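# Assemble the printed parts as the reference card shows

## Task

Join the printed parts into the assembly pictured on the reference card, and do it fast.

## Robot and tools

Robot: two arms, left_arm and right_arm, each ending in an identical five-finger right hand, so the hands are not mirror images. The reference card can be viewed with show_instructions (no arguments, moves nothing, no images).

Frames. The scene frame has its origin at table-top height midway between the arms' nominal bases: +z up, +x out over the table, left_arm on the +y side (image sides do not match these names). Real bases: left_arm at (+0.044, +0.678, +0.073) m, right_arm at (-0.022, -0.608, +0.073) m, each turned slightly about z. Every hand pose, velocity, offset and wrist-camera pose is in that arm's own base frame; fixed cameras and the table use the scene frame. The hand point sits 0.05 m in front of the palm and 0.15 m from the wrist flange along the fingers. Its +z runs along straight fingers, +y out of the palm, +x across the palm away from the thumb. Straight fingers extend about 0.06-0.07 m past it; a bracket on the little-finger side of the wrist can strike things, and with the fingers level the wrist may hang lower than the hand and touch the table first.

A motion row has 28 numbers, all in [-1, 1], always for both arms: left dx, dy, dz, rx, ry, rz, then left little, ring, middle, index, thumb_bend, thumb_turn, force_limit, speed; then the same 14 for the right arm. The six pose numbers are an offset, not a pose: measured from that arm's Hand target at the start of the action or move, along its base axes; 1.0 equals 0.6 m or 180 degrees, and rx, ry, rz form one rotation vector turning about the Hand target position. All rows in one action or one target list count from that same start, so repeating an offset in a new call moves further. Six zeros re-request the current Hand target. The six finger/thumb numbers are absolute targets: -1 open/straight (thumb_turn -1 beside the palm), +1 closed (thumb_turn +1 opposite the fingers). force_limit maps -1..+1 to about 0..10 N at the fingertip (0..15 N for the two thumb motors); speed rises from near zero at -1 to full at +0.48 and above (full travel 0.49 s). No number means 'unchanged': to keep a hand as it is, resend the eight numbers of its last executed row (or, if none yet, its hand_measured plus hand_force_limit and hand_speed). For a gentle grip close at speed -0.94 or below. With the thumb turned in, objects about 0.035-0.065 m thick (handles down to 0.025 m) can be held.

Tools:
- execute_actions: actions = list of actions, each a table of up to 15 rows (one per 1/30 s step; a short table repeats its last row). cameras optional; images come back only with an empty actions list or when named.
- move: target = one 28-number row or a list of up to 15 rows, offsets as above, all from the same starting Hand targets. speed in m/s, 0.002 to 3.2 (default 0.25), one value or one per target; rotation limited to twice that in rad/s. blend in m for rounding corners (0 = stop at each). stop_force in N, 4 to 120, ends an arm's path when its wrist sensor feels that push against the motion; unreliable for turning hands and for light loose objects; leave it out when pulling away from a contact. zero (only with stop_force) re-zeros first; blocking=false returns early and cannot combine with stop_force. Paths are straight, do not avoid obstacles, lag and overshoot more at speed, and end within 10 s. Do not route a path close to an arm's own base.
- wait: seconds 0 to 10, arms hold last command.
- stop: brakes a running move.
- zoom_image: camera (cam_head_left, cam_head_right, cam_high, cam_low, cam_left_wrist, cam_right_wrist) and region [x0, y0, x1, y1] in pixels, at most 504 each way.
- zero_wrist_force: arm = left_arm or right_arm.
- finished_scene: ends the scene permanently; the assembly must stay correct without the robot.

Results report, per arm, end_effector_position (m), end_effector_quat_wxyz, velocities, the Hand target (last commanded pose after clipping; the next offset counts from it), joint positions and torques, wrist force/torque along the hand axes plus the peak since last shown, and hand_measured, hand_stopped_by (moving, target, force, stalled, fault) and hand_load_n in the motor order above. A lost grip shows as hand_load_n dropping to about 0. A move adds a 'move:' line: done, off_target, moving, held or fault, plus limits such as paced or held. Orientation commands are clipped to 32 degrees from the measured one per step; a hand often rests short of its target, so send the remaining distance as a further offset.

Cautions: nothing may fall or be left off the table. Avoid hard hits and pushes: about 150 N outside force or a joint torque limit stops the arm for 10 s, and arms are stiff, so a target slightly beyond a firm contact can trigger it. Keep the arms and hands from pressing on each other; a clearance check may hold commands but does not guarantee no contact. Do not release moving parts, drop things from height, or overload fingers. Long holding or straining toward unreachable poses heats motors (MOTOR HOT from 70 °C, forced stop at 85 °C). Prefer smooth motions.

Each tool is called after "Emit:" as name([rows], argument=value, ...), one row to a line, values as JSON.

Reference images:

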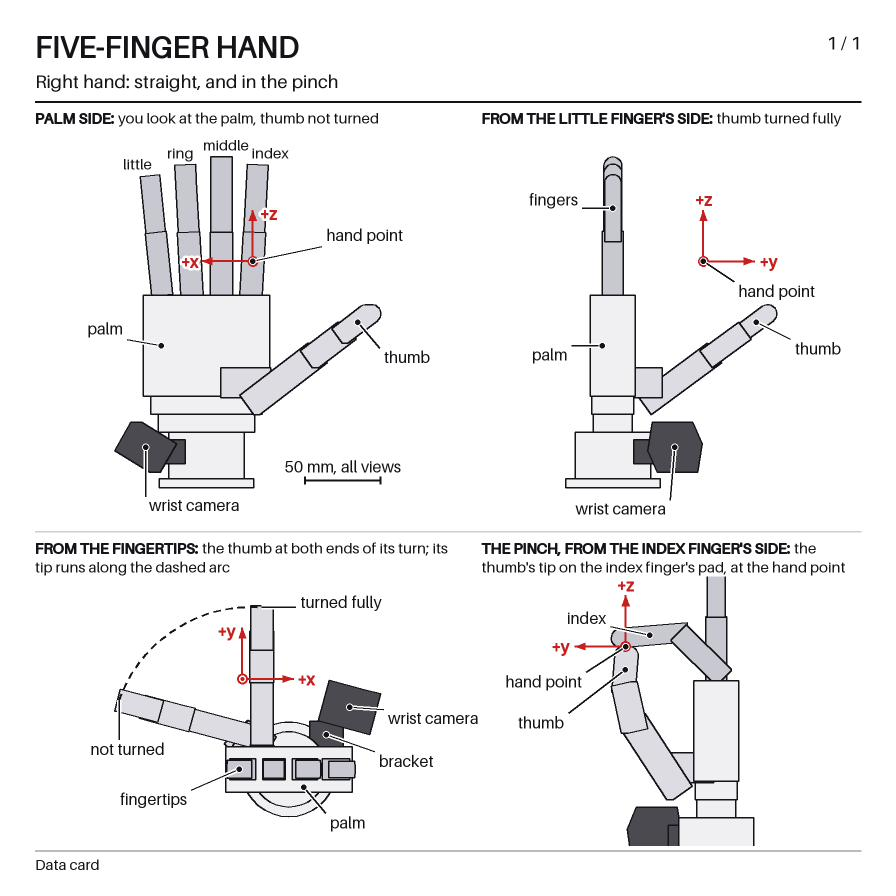

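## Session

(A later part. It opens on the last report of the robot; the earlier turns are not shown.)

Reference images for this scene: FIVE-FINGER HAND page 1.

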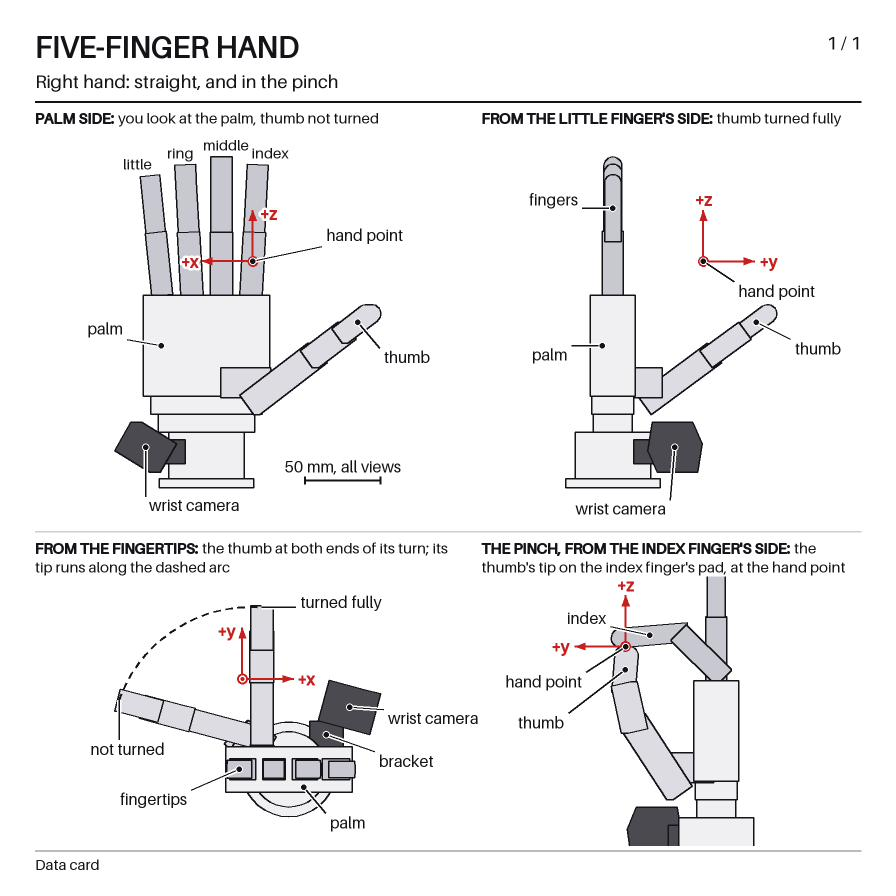

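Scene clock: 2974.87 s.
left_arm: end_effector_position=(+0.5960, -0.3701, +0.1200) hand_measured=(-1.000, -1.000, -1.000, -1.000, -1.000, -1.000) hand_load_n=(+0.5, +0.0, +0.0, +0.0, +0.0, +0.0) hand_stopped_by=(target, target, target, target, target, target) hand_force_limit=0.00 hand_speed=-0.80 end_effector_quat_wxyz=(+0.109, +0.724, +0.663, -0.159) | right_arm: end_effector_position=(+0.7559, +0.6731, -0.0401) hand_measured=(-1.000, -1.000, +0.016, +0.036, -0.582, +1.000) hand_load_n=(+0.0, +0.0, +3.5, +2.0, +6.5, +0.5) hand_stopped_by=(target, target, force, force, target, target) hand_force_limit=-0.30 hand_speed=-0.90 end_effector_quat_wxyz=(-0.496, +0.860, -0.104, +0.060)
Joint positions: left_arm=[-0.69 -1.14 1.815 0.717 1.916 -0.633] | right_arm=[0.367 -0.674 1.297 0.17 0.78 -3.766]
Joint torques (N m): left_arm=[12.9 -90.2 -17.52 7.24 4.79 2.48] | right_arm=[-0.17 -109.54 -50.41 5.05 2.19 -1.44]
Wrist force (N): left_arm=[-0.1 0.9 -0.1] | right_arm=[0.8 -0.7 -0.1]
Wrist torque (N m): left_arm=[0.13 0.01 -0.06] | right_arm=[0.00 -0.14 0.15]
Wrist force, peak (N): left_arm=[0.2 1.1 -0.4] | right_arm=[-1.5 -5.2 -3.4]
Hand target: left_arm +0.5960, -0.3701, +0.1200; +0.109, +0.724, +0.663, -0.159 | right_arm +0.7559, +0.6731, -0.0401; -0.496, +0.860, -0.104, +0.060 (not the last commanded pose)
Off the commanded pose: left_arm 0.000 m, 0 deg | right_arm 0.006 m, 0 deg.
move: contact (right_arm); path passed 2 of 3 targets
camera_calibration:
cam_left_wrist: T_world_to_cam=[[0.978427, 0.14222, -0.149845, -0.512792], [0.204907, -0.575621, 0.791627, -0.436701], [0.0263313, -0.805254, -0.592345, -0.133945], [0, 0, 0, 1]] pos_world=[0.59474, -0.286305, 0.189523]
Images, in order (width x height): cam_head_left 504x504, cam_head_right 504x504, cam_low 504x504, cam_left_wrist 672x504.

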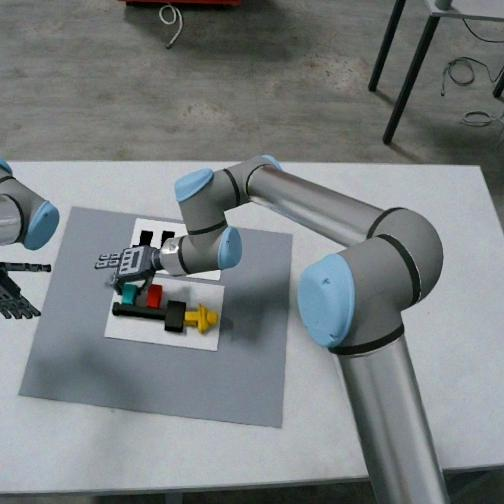

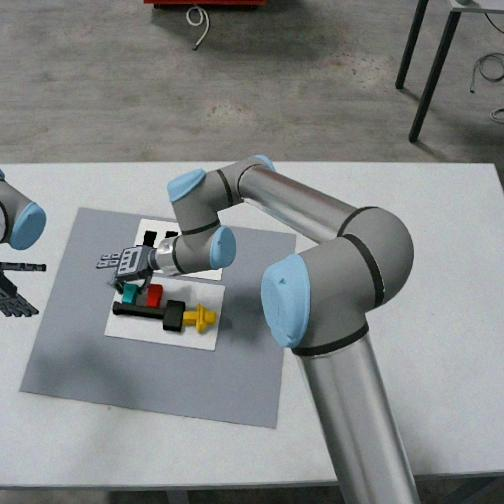

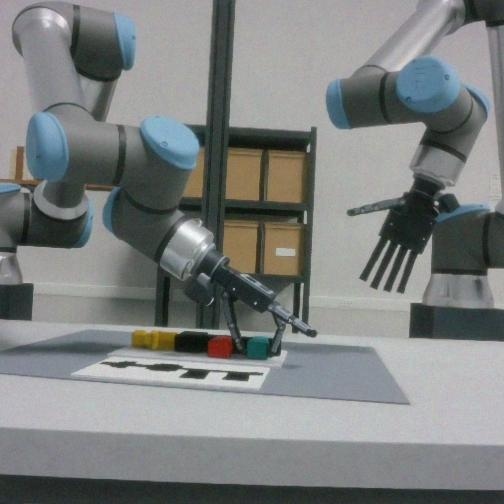

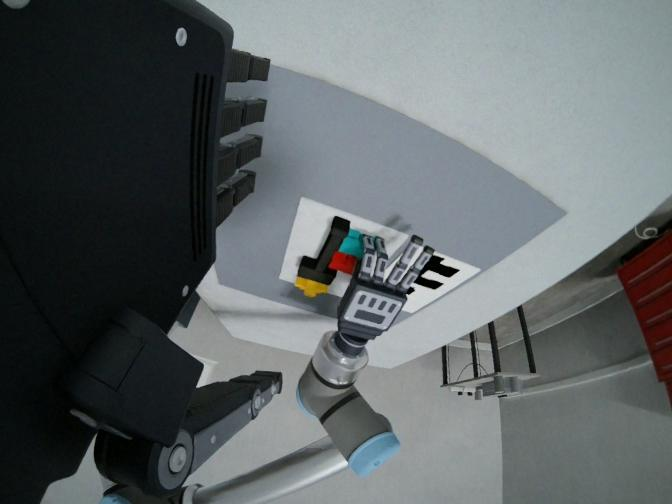

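Emit:
move([
  [0, 0, 0, 0, 0, 0, -1, -1, -1, -1, -1, -1, 0, -0.8, 0, 0, 0.004, 0, 0, 0, -1, -1, 0.45, 0.45, -0.58, 1, -0.3, -0.9],
  [0, 0, 0, 0, 0, 0, -1, -1, -1, -1, -1, -1, 0, -0.8, 0, -0.0018, 0.004, 0, 0, 0, -1, -1, 0.45, 0.45, -0.58, 1, -0.3, -0.9],
  [0, 0, 0, 0, 0, 0, -1, -1, -1, -1, -1, -1, 0, -0.8, 0, -0.0018, -0.012, 0, 0, 0, -1, -1, 0.45, 0.45, -0.58, 1, -0.3, -0.9],
], speed=0.02, stop_force=5, cameras=["cam_head_left", "cam_head_right", "cam_low", "cam_left_wrist"])

Emit:
zoom_image(camera="cam_head_left", region=[105, 275, 155, 325])

Emit:
zoom_image(camera="cam_left_wrist", region=[330, 215, 370, 255])

Emit:
zoom_image(camera="cam_low", region=[210, 310, 300, 370])

Scene clock: 3002.07 s.
left_arm: end_effector_position=(+0.5960, -0.3701, +0.1200) hand_measured=(-1.000, -1.000, -1.000, -1.000, -1.000, -1.000) hand_load_n=(+0.0, +0.0, +0.0, +0.0, +0.0, +0.0) hand_stopped_by=(target, target, target, target, target, target) hand_force_limit=0.00 hand_speed=-0.80 end_effector_quat_wxyz=(+0.109, +0.724, +0.663, -0.159) | right_arm: end_effector_position=(+0.7560, +0.6720, -0.0411) hand_measured=(-1.000, -1.000, +0.016, +0.036, -0.582, +1.000) hand_load_n=(+0.0, +0.0, +3.5, +2.0, +6.5, +0.0) hand_stopped_by=(target, target, force, force, target, target) hand_force_limit=-0.30 hand_speed=-0.90 end_effector_quat_wxyz=(-0.496, +0.860, -0.104, +0.060)
Joint positions: left_arm=[-0.69 -1.14 1.815 0.717 1.916 -0.633] | right_arm=[0.366 -0.674 1.298 0.169 0.779 -3.767]
Joint torques (N m): left_arm=[14.75 -89.83 -17.31 7.29 4.75 2.57] | right_arm=[-2.29 -112.07 -50.23 5.28 2.44 -2.12]
Wrist force (N): left_arm=[0.0 0.8 -0.3] | right_arm=[0.7 -0.4 -0.2]
Wrist torque (N m): left_arm=[0.13 0.00 -0.06] | right_arm=[0.04 -0.12 0.16]
Wrist force, peak (N): left_arm=[0.0 1.1 -0.5] | right_arm=[-1.3 -5.5 -3.5]
Hand target: left_arm +0.5960, -0.3701, +0.1200; +0.109, +0.724, +0.663, -0.159 | right_arm +0.7560, +0.6720, -0.0411; -0.496, +0.860, -0.104, +0.060 (not the last commanded pose)
Off the commanded pose: left_arm 0.000 m, 0 deg | right_arm 0.006 m, 0 deg.
move: contact (right_arm); path passed 2 of 3 targets
camera_calibration:
cam_left_wrist: T_world_to_cam=[[0.978427, 0.14222, -0.149845, -0.512792], [0.204907, -0.575621, 0.791627, -0.436701], [0.0263313, -0.805254, -0.592345, -0.133945], [0, 0, 0, 1]] pos_world=[0.59474, -0.286305, 0.189523]
Images, in order (width x height): cam_head_left 504x504, cam_head_right 504x504, cam_low 504x504, cam_left_wrist 672x504.

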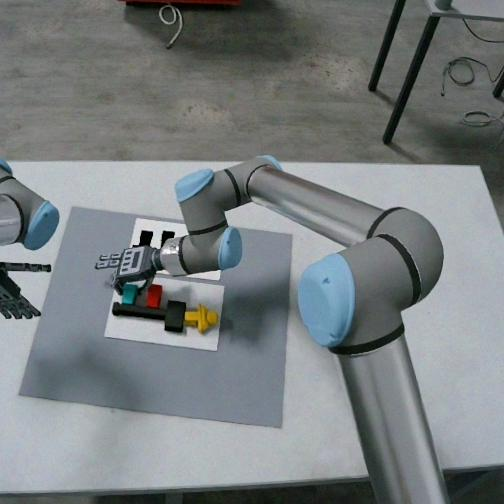

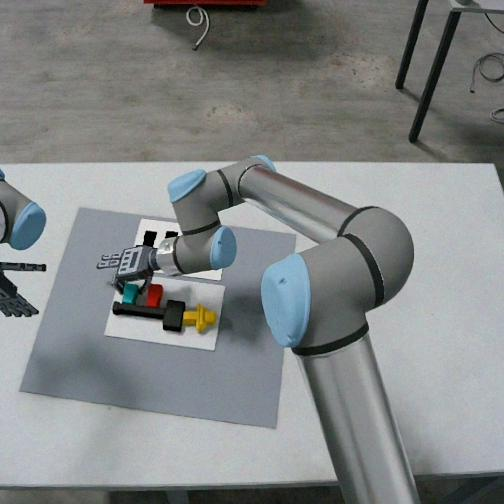

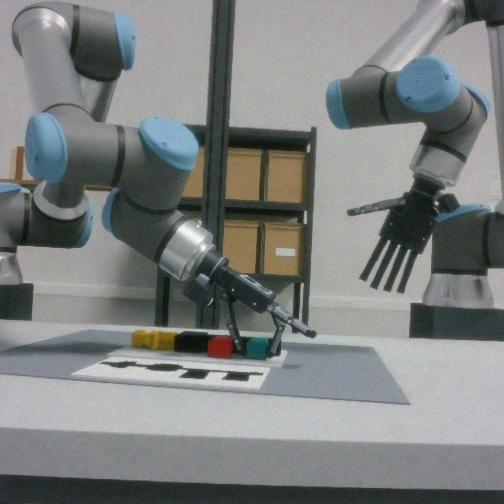

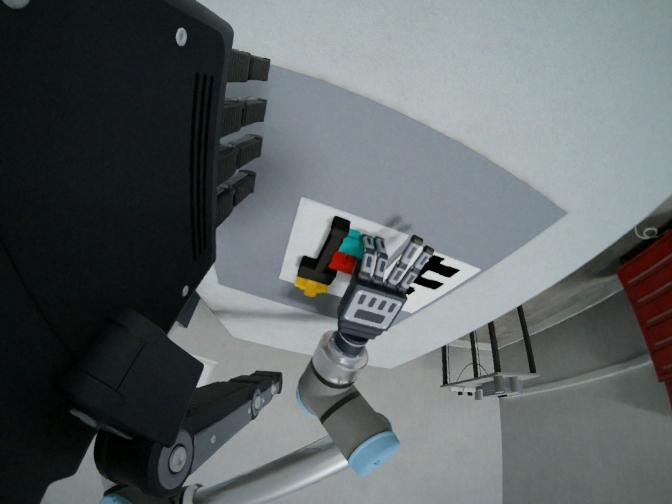

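Scaled by 10.080 from the camera's 504x504 image, which has a finer 720x720 frame.

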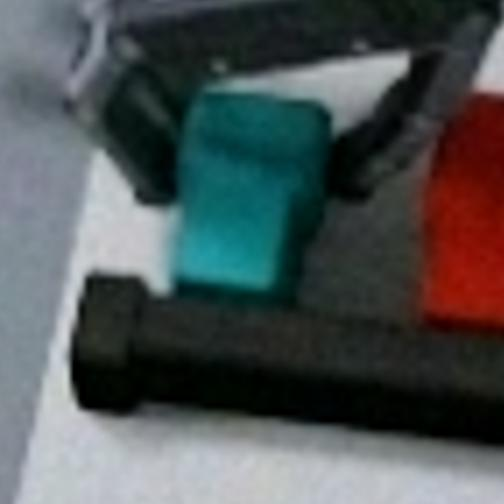

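Scaled by 12.600 from the camera's 672x504 image, which has a finer 960x720 frame.

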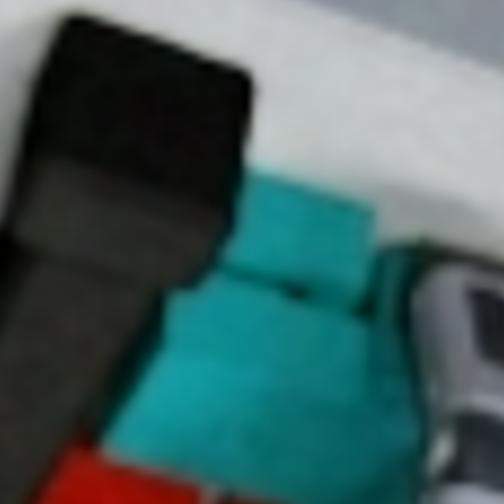

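Scaled by 5.600 from the camera's 504x504 image, which has a finer 720x720 frame.

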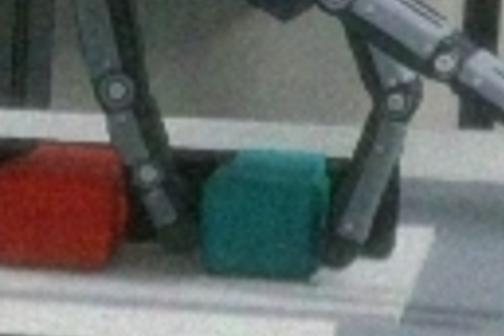

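Emit:
execute_actions([
  [[0,0,0,0,0,0,-1,-1,-1,-1,-1,-1,0,-0.8,0,0,0,0,0,0,-1,-1,-0.15,-0.15,-0.72,1,-0.3,-0.85]],
  [[0,0,0,0,0,0,-1,-1,-1,-1,-1,-1,0,-0.8,0,0,0,0,0,0,-1,-1,-0.15,-0.15,-0.72,1,-0.3,-0.85]],
  [[0,0,0,0,0,0,-1,-1,-1,-1,-1,-1,0,-0.8,0,0,0,0,0,0,-1,-1,-0.15,-0.15,-0.72,1,-0.3,-0.85]],
], cameras=["cam_head_left","cam_head_right","cam_low","cam_left_wrist","cam_high"])

Scene clock: 3039.23 s.
left_arm: end_effector_position=(+0.5960, -0.3701, +0.1200) hand_measured=(-1.000, -1.000, -1.000, -1.000, -1.000, -1.000) hand_load_n=(+0.0, +0.0, +0.0, +0.0, +0.0, +0.0) hand_stopped_by=(target, target, target, target, target, target) hand_force_limit=0.00 hand_speed=-0.80 end_effector_quat_wxyz=(+0.109, +0.724, +0.663, -0.159) | right_arm: end_effector_position=(+0.7560, +0.6720, -0.0411) hand_measured=(-1.000, -1.000, -0.150, -0.150, -0.720, +1.000) hand_load_n=(+0.0, +0.0, +0.0, +0.0, +0.0, +0.0) hand_stopped_by=(target, target, target, target, target, target) hand_force_limit=-0.30 hand_speed=-0.85 end_effector_quat_wxyz=(-0.496, +0.860, -0.104, +0.060)
Joint positions: left_arm=[-0.69 -1.14 1.815 0.717 1.916 -0.633] | right_arm=[0.366 -0.674 1.298 0.169 0.779 -3.767]
Joint torques (N m): left_arm=[13.48 -89.41 -17.66 7.06 4.5 2.26] | right_arm=[4.19 -108.55 -49.68 5.04 2.12 -1.96]
Wrist force (N): left_arm=[-0.3 0.7 -0.2] | right_arm=[0.4 -0.6 -0.2]
Wrist torque (N m): left_arm=[0.12 0.05 -0.08] | right_arm=[0.04 -0.08 0.13]
Wrist force, peak (N): left_arm=[-0.4 0.9 -0.5] | right_arm=[0.8 -0.9 -0.4]
Hand target: left_arm +0.5960, -0.3701, +0.1200; +0.109, +0.724, +0.663, -0.159 | right_arm +0.7560, +0.6720, -0.0411; -0.496, +0.860, -0.104, +0.060
Off the commanded pose: left_arm 0.000 m, 0 deg | right_arm 0.000 m, 0 deg.
Step readings (end_effector_position of left_arm | right_arm):
0: (+0.5960, -0.3701, +0.1200) | (+0.7560, +0.6720, -0.0411)
1: (+0.5960, -0.3701, +0.1200) | (+0.7560, +0.6720, -0.0411)
2: (+0.5960, -0.3701, +0.1200) | (+0.7560, +0.6720, -0.0411)
4: (+0.5960, -0.3701, +0.1200) | (+0.7560, +0.6720, -0.0411)
8: (+0.5960, -0.3701, +0.1200) | (+0.7560, +0.6720, -0.0411)
15: (+0.5960, -0.3701, +0.1200) | (+0.7560, +0.6720, -0.0411)
16: (+0.5960, -0.3701, +0.1200) | (+0.7560, +0.6720, -0.0411)
17: (+0.5960, -0.3701, +0.1200) | (+0.7560, +0.6720, -0.0411)
19: (+0.5960, -0.3701, +0.1200) | (+0.7560, +0.6720, -0.0411)
23: (+0.5960, -0.3701, +0.1200) | (+0.7560, +0.6720, -0.0411)
30: (+0.5960, -0.3701, +0.1200) | (+0.7560, +0.6720, -0.0411)
31: (+0.5960, -0.3701, +0.1200) | (+0.7560, +0.6720, -0.0411)
32: (+0.5960, -0.3701, +0.1200) | (+0.7560, +0.6720, -0.0411)
34: (+0.5960, -0.3701, +0.1200) | (+0.7560, +0.6720, -0.0411)
38: (+0.5960, -0.3701, +0.1200) | (+0.7560, +0.6720, -0.0411)
45: (+0.5960, -0.3701, +0.1200) | (+0.7560, +0.6720, -0.0411)
camera_calibration:
cam_left_wrist: T_world_to_cam=[[0.978427, 0.14222, -0.149845, -0.512792], [0.204907, -0.575621, 0.791627, -0.436701], [0.0263313, -0.805254, -0.592345, -0.133945], [0, 0, 0, 1]] pos_world=[0.59474, -0.286305, 0.189523]
Images, in order (width x height): cam_head_left 504x504, cam_head_right 504x504, cam_high 504x504, cam_low 504x504, cam_left_wrist 672x504.

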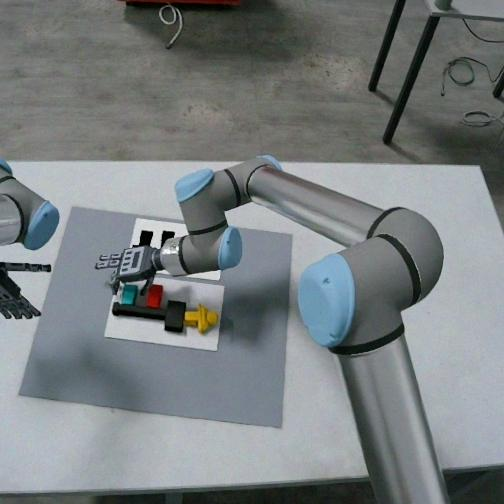

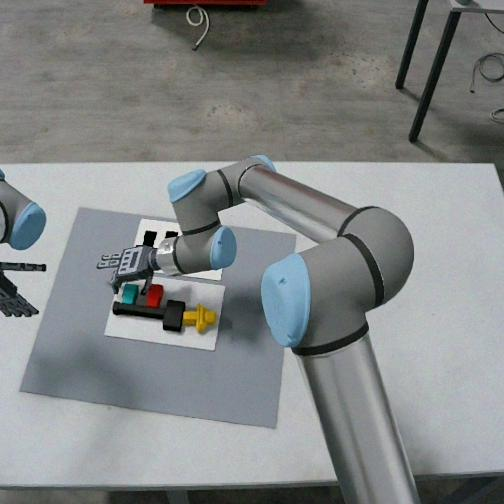

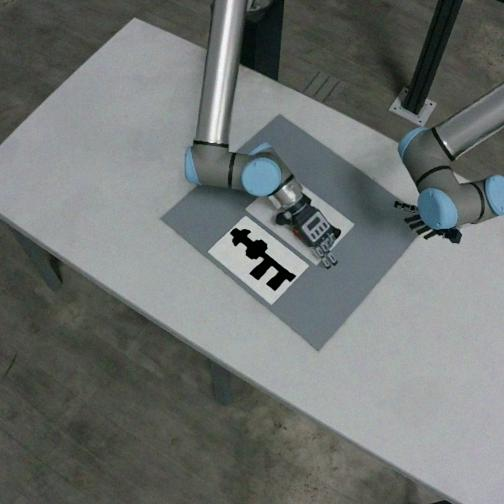

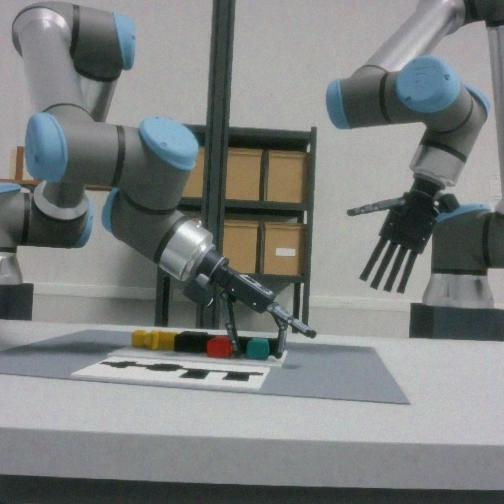

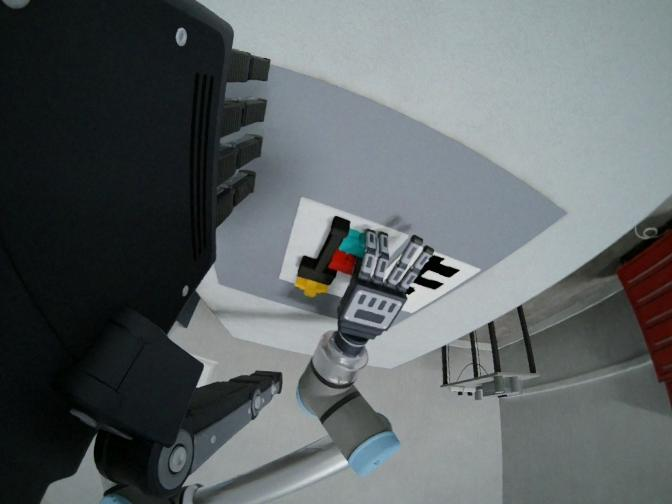

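Emit:
zoom_image(camera="cam_left_wrist", region=[280, 190, 430, 310])

Emit:
zoom_image(camera="cam_low", region=[120, 310, 300, 390])

Emit:
zoom_image(camera="cam_head_left", region=[100, 265, 200, 335])

Scaled by 3.360 from the camera's 672x504 image, which has a finer 960x720 frame.

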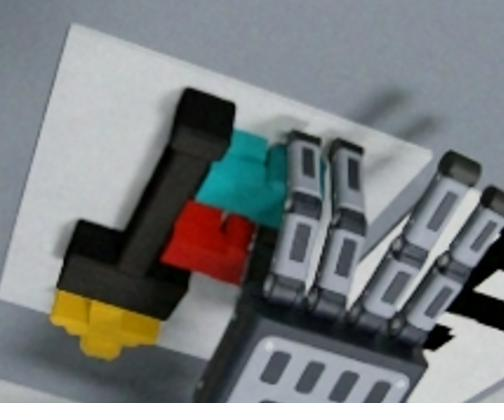

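Scaled by 2.800 from the camera's 504x504 image, which has a finer 720x720 frame.

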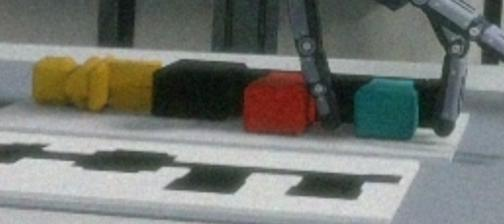

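Scaled by 5.040 from the camera's 504x504 image, which has a finer 720x720 frame.

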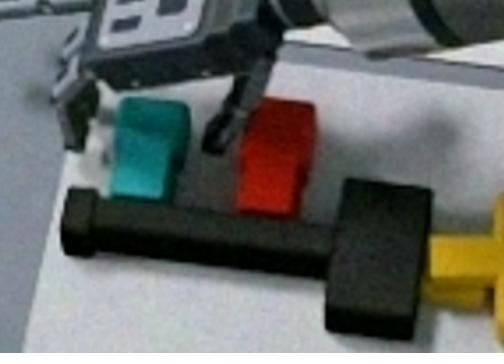

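Emit:
zoom_image(camera="cam_left_wrist", region=[310, 215, 380, 285])

Emit:
zoom_image(camera="cam_head_left", region=[105, 275, 175, 325])

Emit:
zoom_image(camera="cam_head_right", region=[105, 275, 175, 325])

Emit:
zoom_image(camera="cam_low", region=[200, 325, 300, 370])

Scaled by 7.200 from the camera's 672x504 image, which has a finer 960x720 frame.

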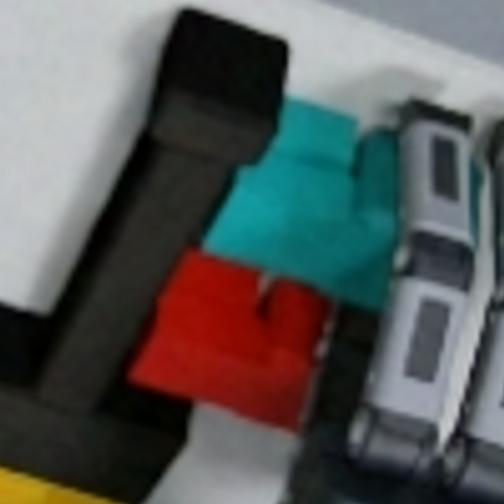

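Scaled by 7.200 from the camera's 504x504 image, which has a finer 720x720 frame.

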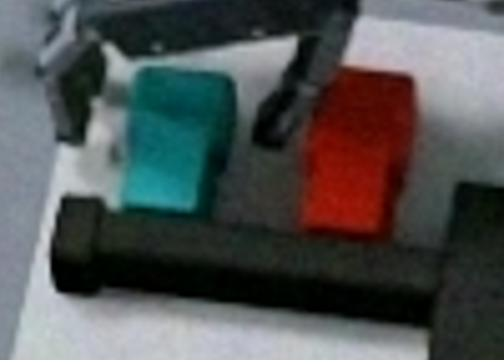

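Scaled by 7.200 from the camera's 504x504 image, which has a finer 720x720 frame.

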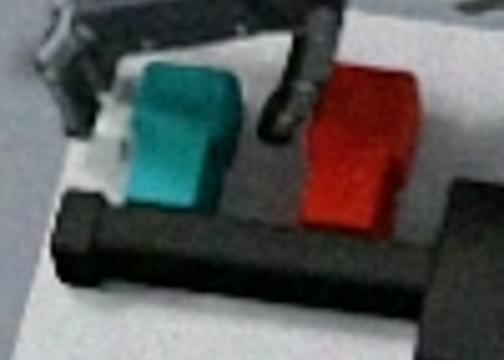

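Scaled by 5.040 from the camera's 504x504 image, which has a finer 720x720 frame.

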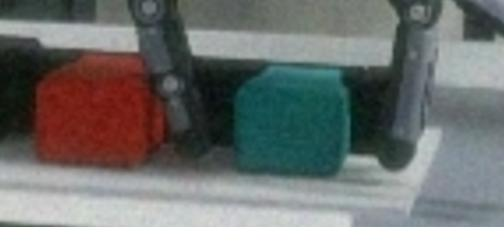

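Emit:
move([
  [0,0,0,0,0,0,-1,-1,-1,-1,-1,-1,0,-0.8,0,0,0.04,0,0,0,-1,-1,-0.15,-0.15,-0.72,1,-0.3,-0.85],
  [0,0,0,0,0,0,-1,-1,-1,-1,-1,-1,0,-0.8,0,0,0.28,0,0,0,-1,-1,-0.15,-0.15,-0.72,1,-0.3,-0.85],
  [0,0,0,0,0,0,-1,-1,-1,-1,-1,-1,0,-0.8,-0.1,-0.55,0.32,0,0,0,-1,-1,-0.15,-0.15,-0.72,1,-0.3,-0.85],
], speed=[0.03, 0.2, 0.3], blend=[0.01, 0.03, 0], cameras=["all"])

Scene clock: 3099.07 s.
left_arm: end_effector_position=(+0.5960, -0.3701, +0.1200) hand_measured=(-1.000, -1.000, -1.000, -1.000, -1.000, -1.000) hand_load_n=(+0.0, +0.0, +0.0, +0.0, +0.0, +0.0) hand_stopped_by=(target, target, target, target, target, target) hand_force_limit=0.00 hand_speed=-0.80 end_effector_quat_wxyz=(+0.109, +0.724, +0.663, -0.159) | right_arm: end_effector_position=(+0.6960, +0.3421, +0.1510) hand_measured=(-1.000, -1.000, -0.150, -0.150, -0.720, +1.000) hand_load_n=(-0.5, +0.0, +0.0, +0.0, +0.0, +0.0) hand_stopped_by=(target, target, target, target, target, target) hand_force_limit=-0.30 hand_speed=-0.85 end_effector_quat_wxyz=(-0.496, +0.860, -0.104, +0.060)
Joint positions: left_arm=[-0.69 -1.14 1.815 0.717 1.916 -0.633] | right_arm=[-0.052 -1.025 1.643 0.64 0.554 -4.348]
Joint torques (N m): left_arm=[13.63 -90.56 -18.65 7.05 4.45 1.88] | right_arm=[-8.92 -66.43 -42.56 3.1 1.86 -2.56]
Wrist force (N): left_arm=[-0.1 0.8 -0.5] | right_arm=[0.4 -0.4 -0.4]
Wrist torque (N m): left_arm=[0.14 0.03 -0.06] | right_arm=[0.04 -0.05 -0.24]
Wrist force, peak (N): left_arm=[-0.3 1.1 -0.3] | right_arm=[0.4 1.0 -3.4]
Hand target: left_arm +0.5960, -0.3701, +0.1200; +0.109, +0.724, +0.663, -0.159 | right_arm +0.6960, +0.3420, +0.1509; -0.496, +0.860, -0.104, +0.060
Off the commanded pose: left_arm 0.000 m, 0 deg | right_arm 0.000 m, 0 deg.
move: done
camera_calibration:
cam_left_wrist: T_world_to_cam=[[0.978427, 0.14222, -0.149845, -0.512792], [0.204907, -0.575621, 0.791627, -0.436701], [0.0263313, -0.805254, -0.592345, -0.133945], [0, 0, 0, 1]] pos_world=[0.59474, -0.286305, 0.189523]
cam_right_wrist: T_world_to_cam=[[0.127533, -0.528649, -0.839206, 0.217965], [-0.942991, -0.326878, 0.0626082, 0.759108], [-0.307415, 0.783378, -0.540198, 0.145618], [0, 0, 0, 1]] pos_world=[0.732799, 0.249288, 0.214054]

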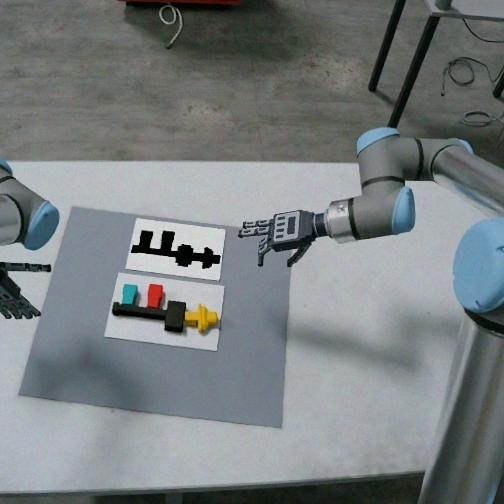

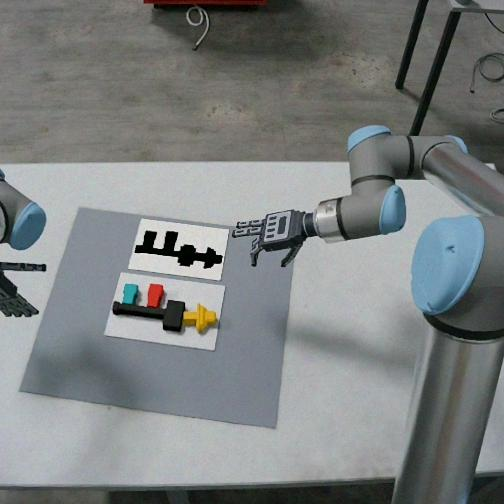

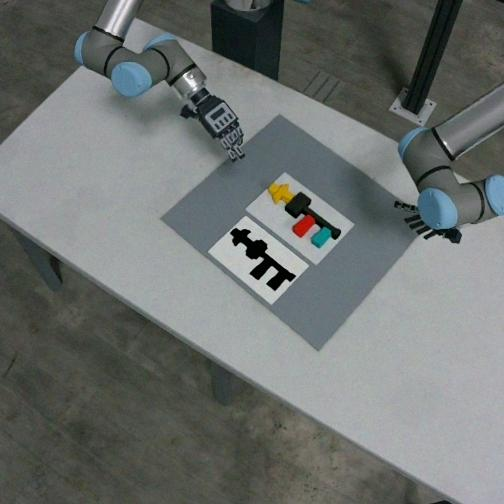

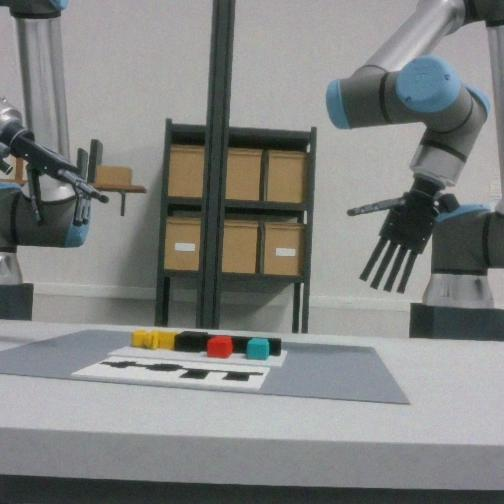

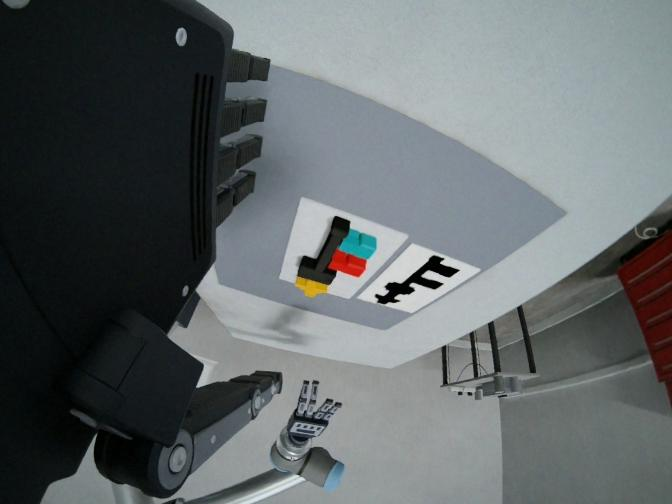

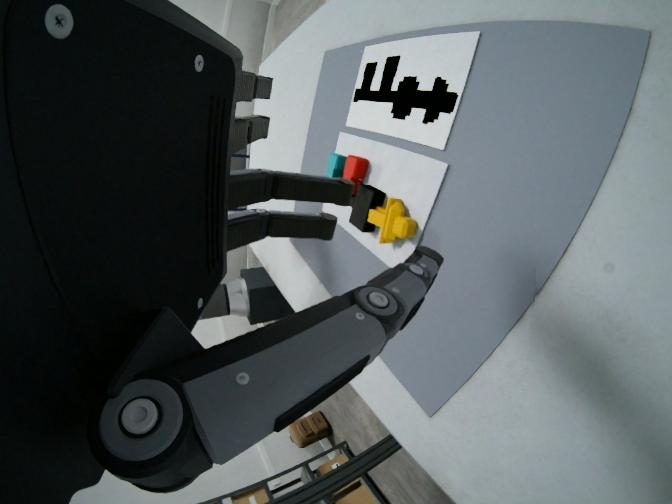

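Emit:
zoom_image(camera="cam_head_left", region=[100, 210, 240, 350])

Emit:
zoom_image(camera="cam_head_right", region=[105, 275, 175, 325])

Emit:
zoom_image(camera="cam_head_left", region=[105, 275, 175, 325])

Emit:
zoom_image(camera="cam_low", region=[110, 320, 300, 390])

Emit:
zoom_image(camera="cam_left_wrist", region=[280, 200, 400, 310])

Emit:
zoom_image(camera="cam_high", region=[240, 160, 360, 270])

Emit:
zoom_image(camera="cam_right_wrist", region=[310, 130, 450, 260])

Scaled by 3.600 from the camera's 504x504 image, which has a finer 720x720 frame.

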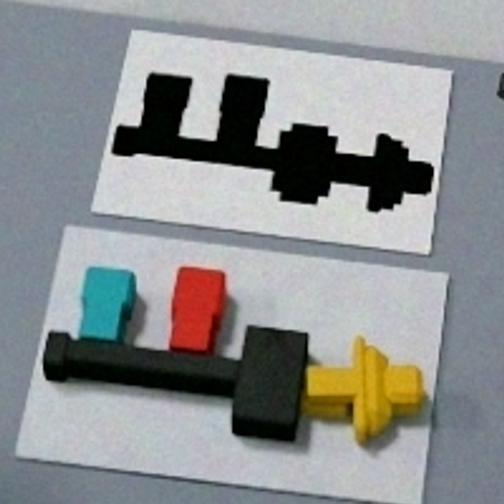

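Scaled by 7.200 from the camera's 504x504 image, which has a finer 720x720 frame.

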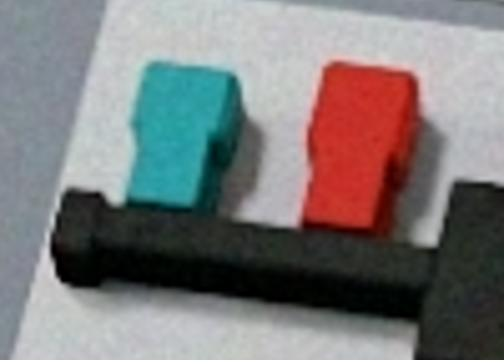

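Scaled by 7.200 from the camera's 504x504 image, which has a finer 720x720 frame.

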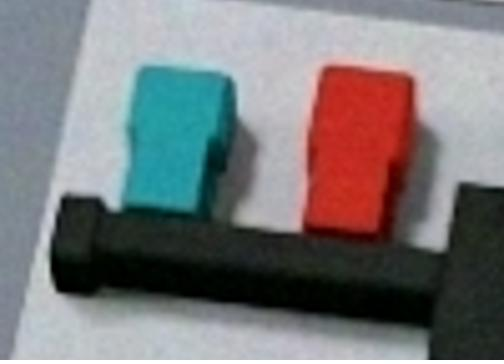

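Scaled by 2.653 from the camera's 504x504 image, which has a finer 720x720 frame.

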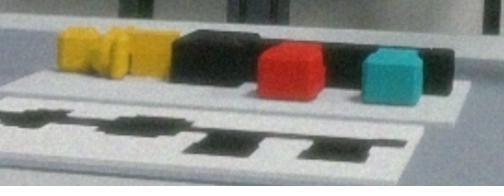

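Scaled by 4.200 from the camera's 672x504 image, which has a finer 960x720 frame.

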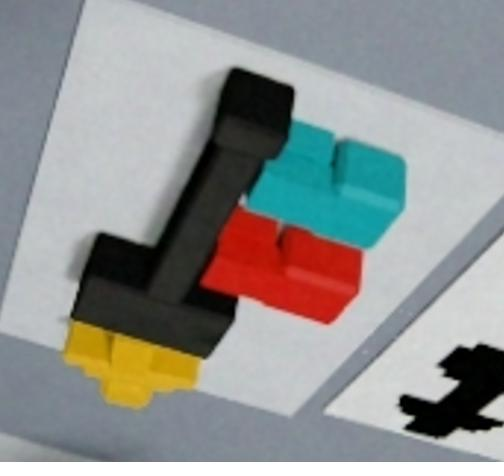

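Scaled by 4.200 from the camera's 504x504 image, which has a finer 720x720 frame.

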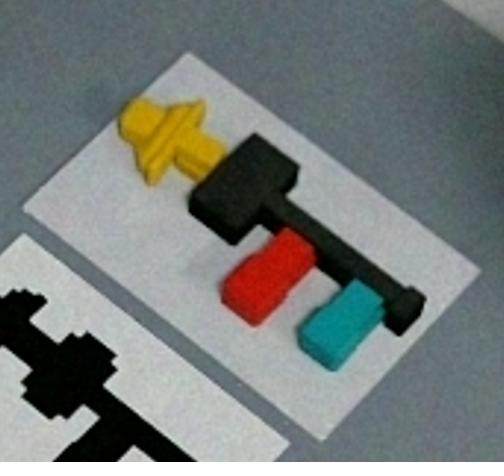

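Scaled by 3.600 from the camera's 672x504 image, which has a finer 960x720 frame.

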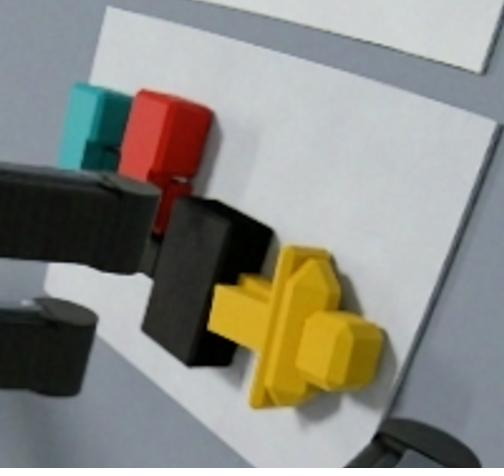

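Emit:
zoom_image(camera="cam_left_wrist", region=[322, 222, 382, 282])

Emit:
zoom_image(camera="cam_low", region=[195, 325, 295, 365])

Emit:
zoom_image(camera="cam_right_wrist", region=[325, 145, 385, 205])

Scaled by 8.400 from the camera's 672x504 image, which has a finer 960x720 frame.

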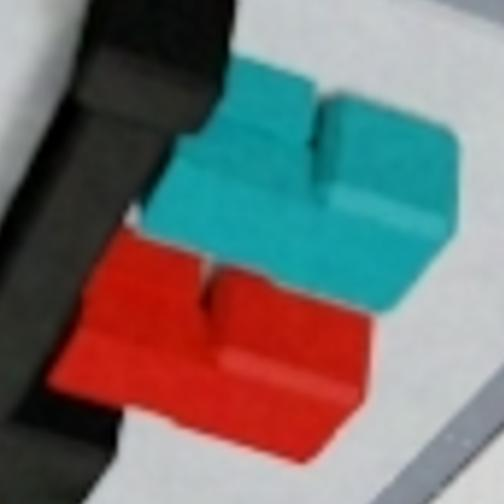

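Scaled by 5.040 from the camera's 504x504 image, which has a finer 720x720 frame.

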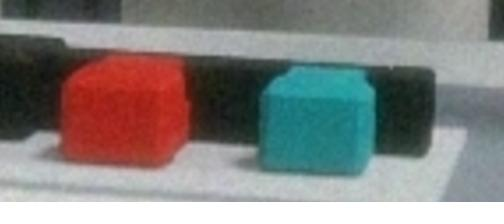

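Scaled by 8.400 from the camera's 672x504 image, which has a finer 960x720 frame.

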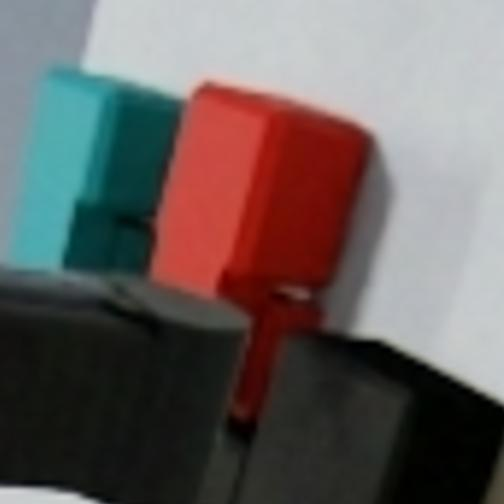

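Emit:
zoom_image(camera="cam_right_wrist", region=[360, 180, 430, 250])

Emit:
zoom_image(camera="cam_head_left", region=[160, 295, 230, 345])

Emit:
zoom_image(camera="cam_low", region=[120, 320, 220, 360])

Emit:
zoom_image(camera="cam_high", region=[260, 175, 340, 255])

Scaled by 7.200 from the camera's 672x504 image, which has a finer 960x720 frame.

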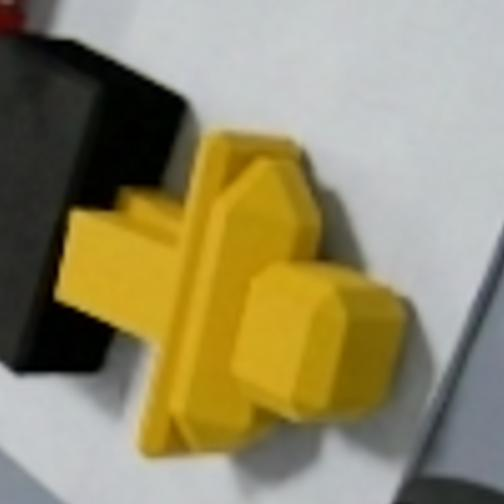

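Scaled by 7.200 from the camera's 504x504 image, which has a finer 720x720 frame.

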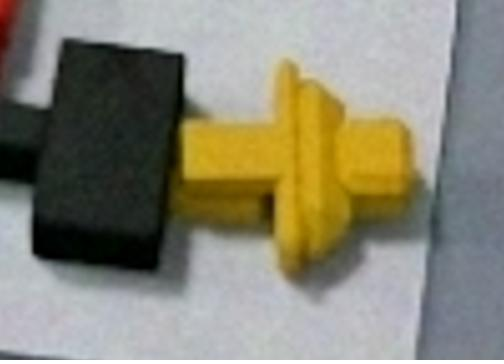

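Scaled by 5.040 from the camera's 504x504 image, which has a finer 720x720 frame.

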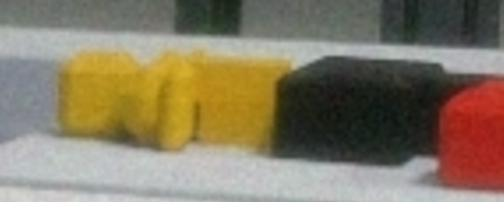

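Scaled by 6.300 from the camera's 504x504 image, which has a finer 720x720 frame.

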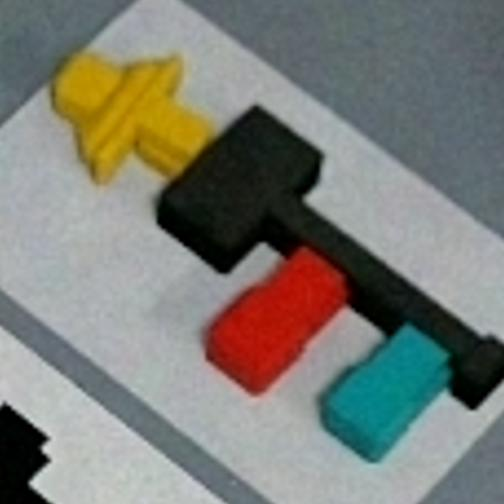

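Emit:
finished_scene()

The scene is finished: the task was done.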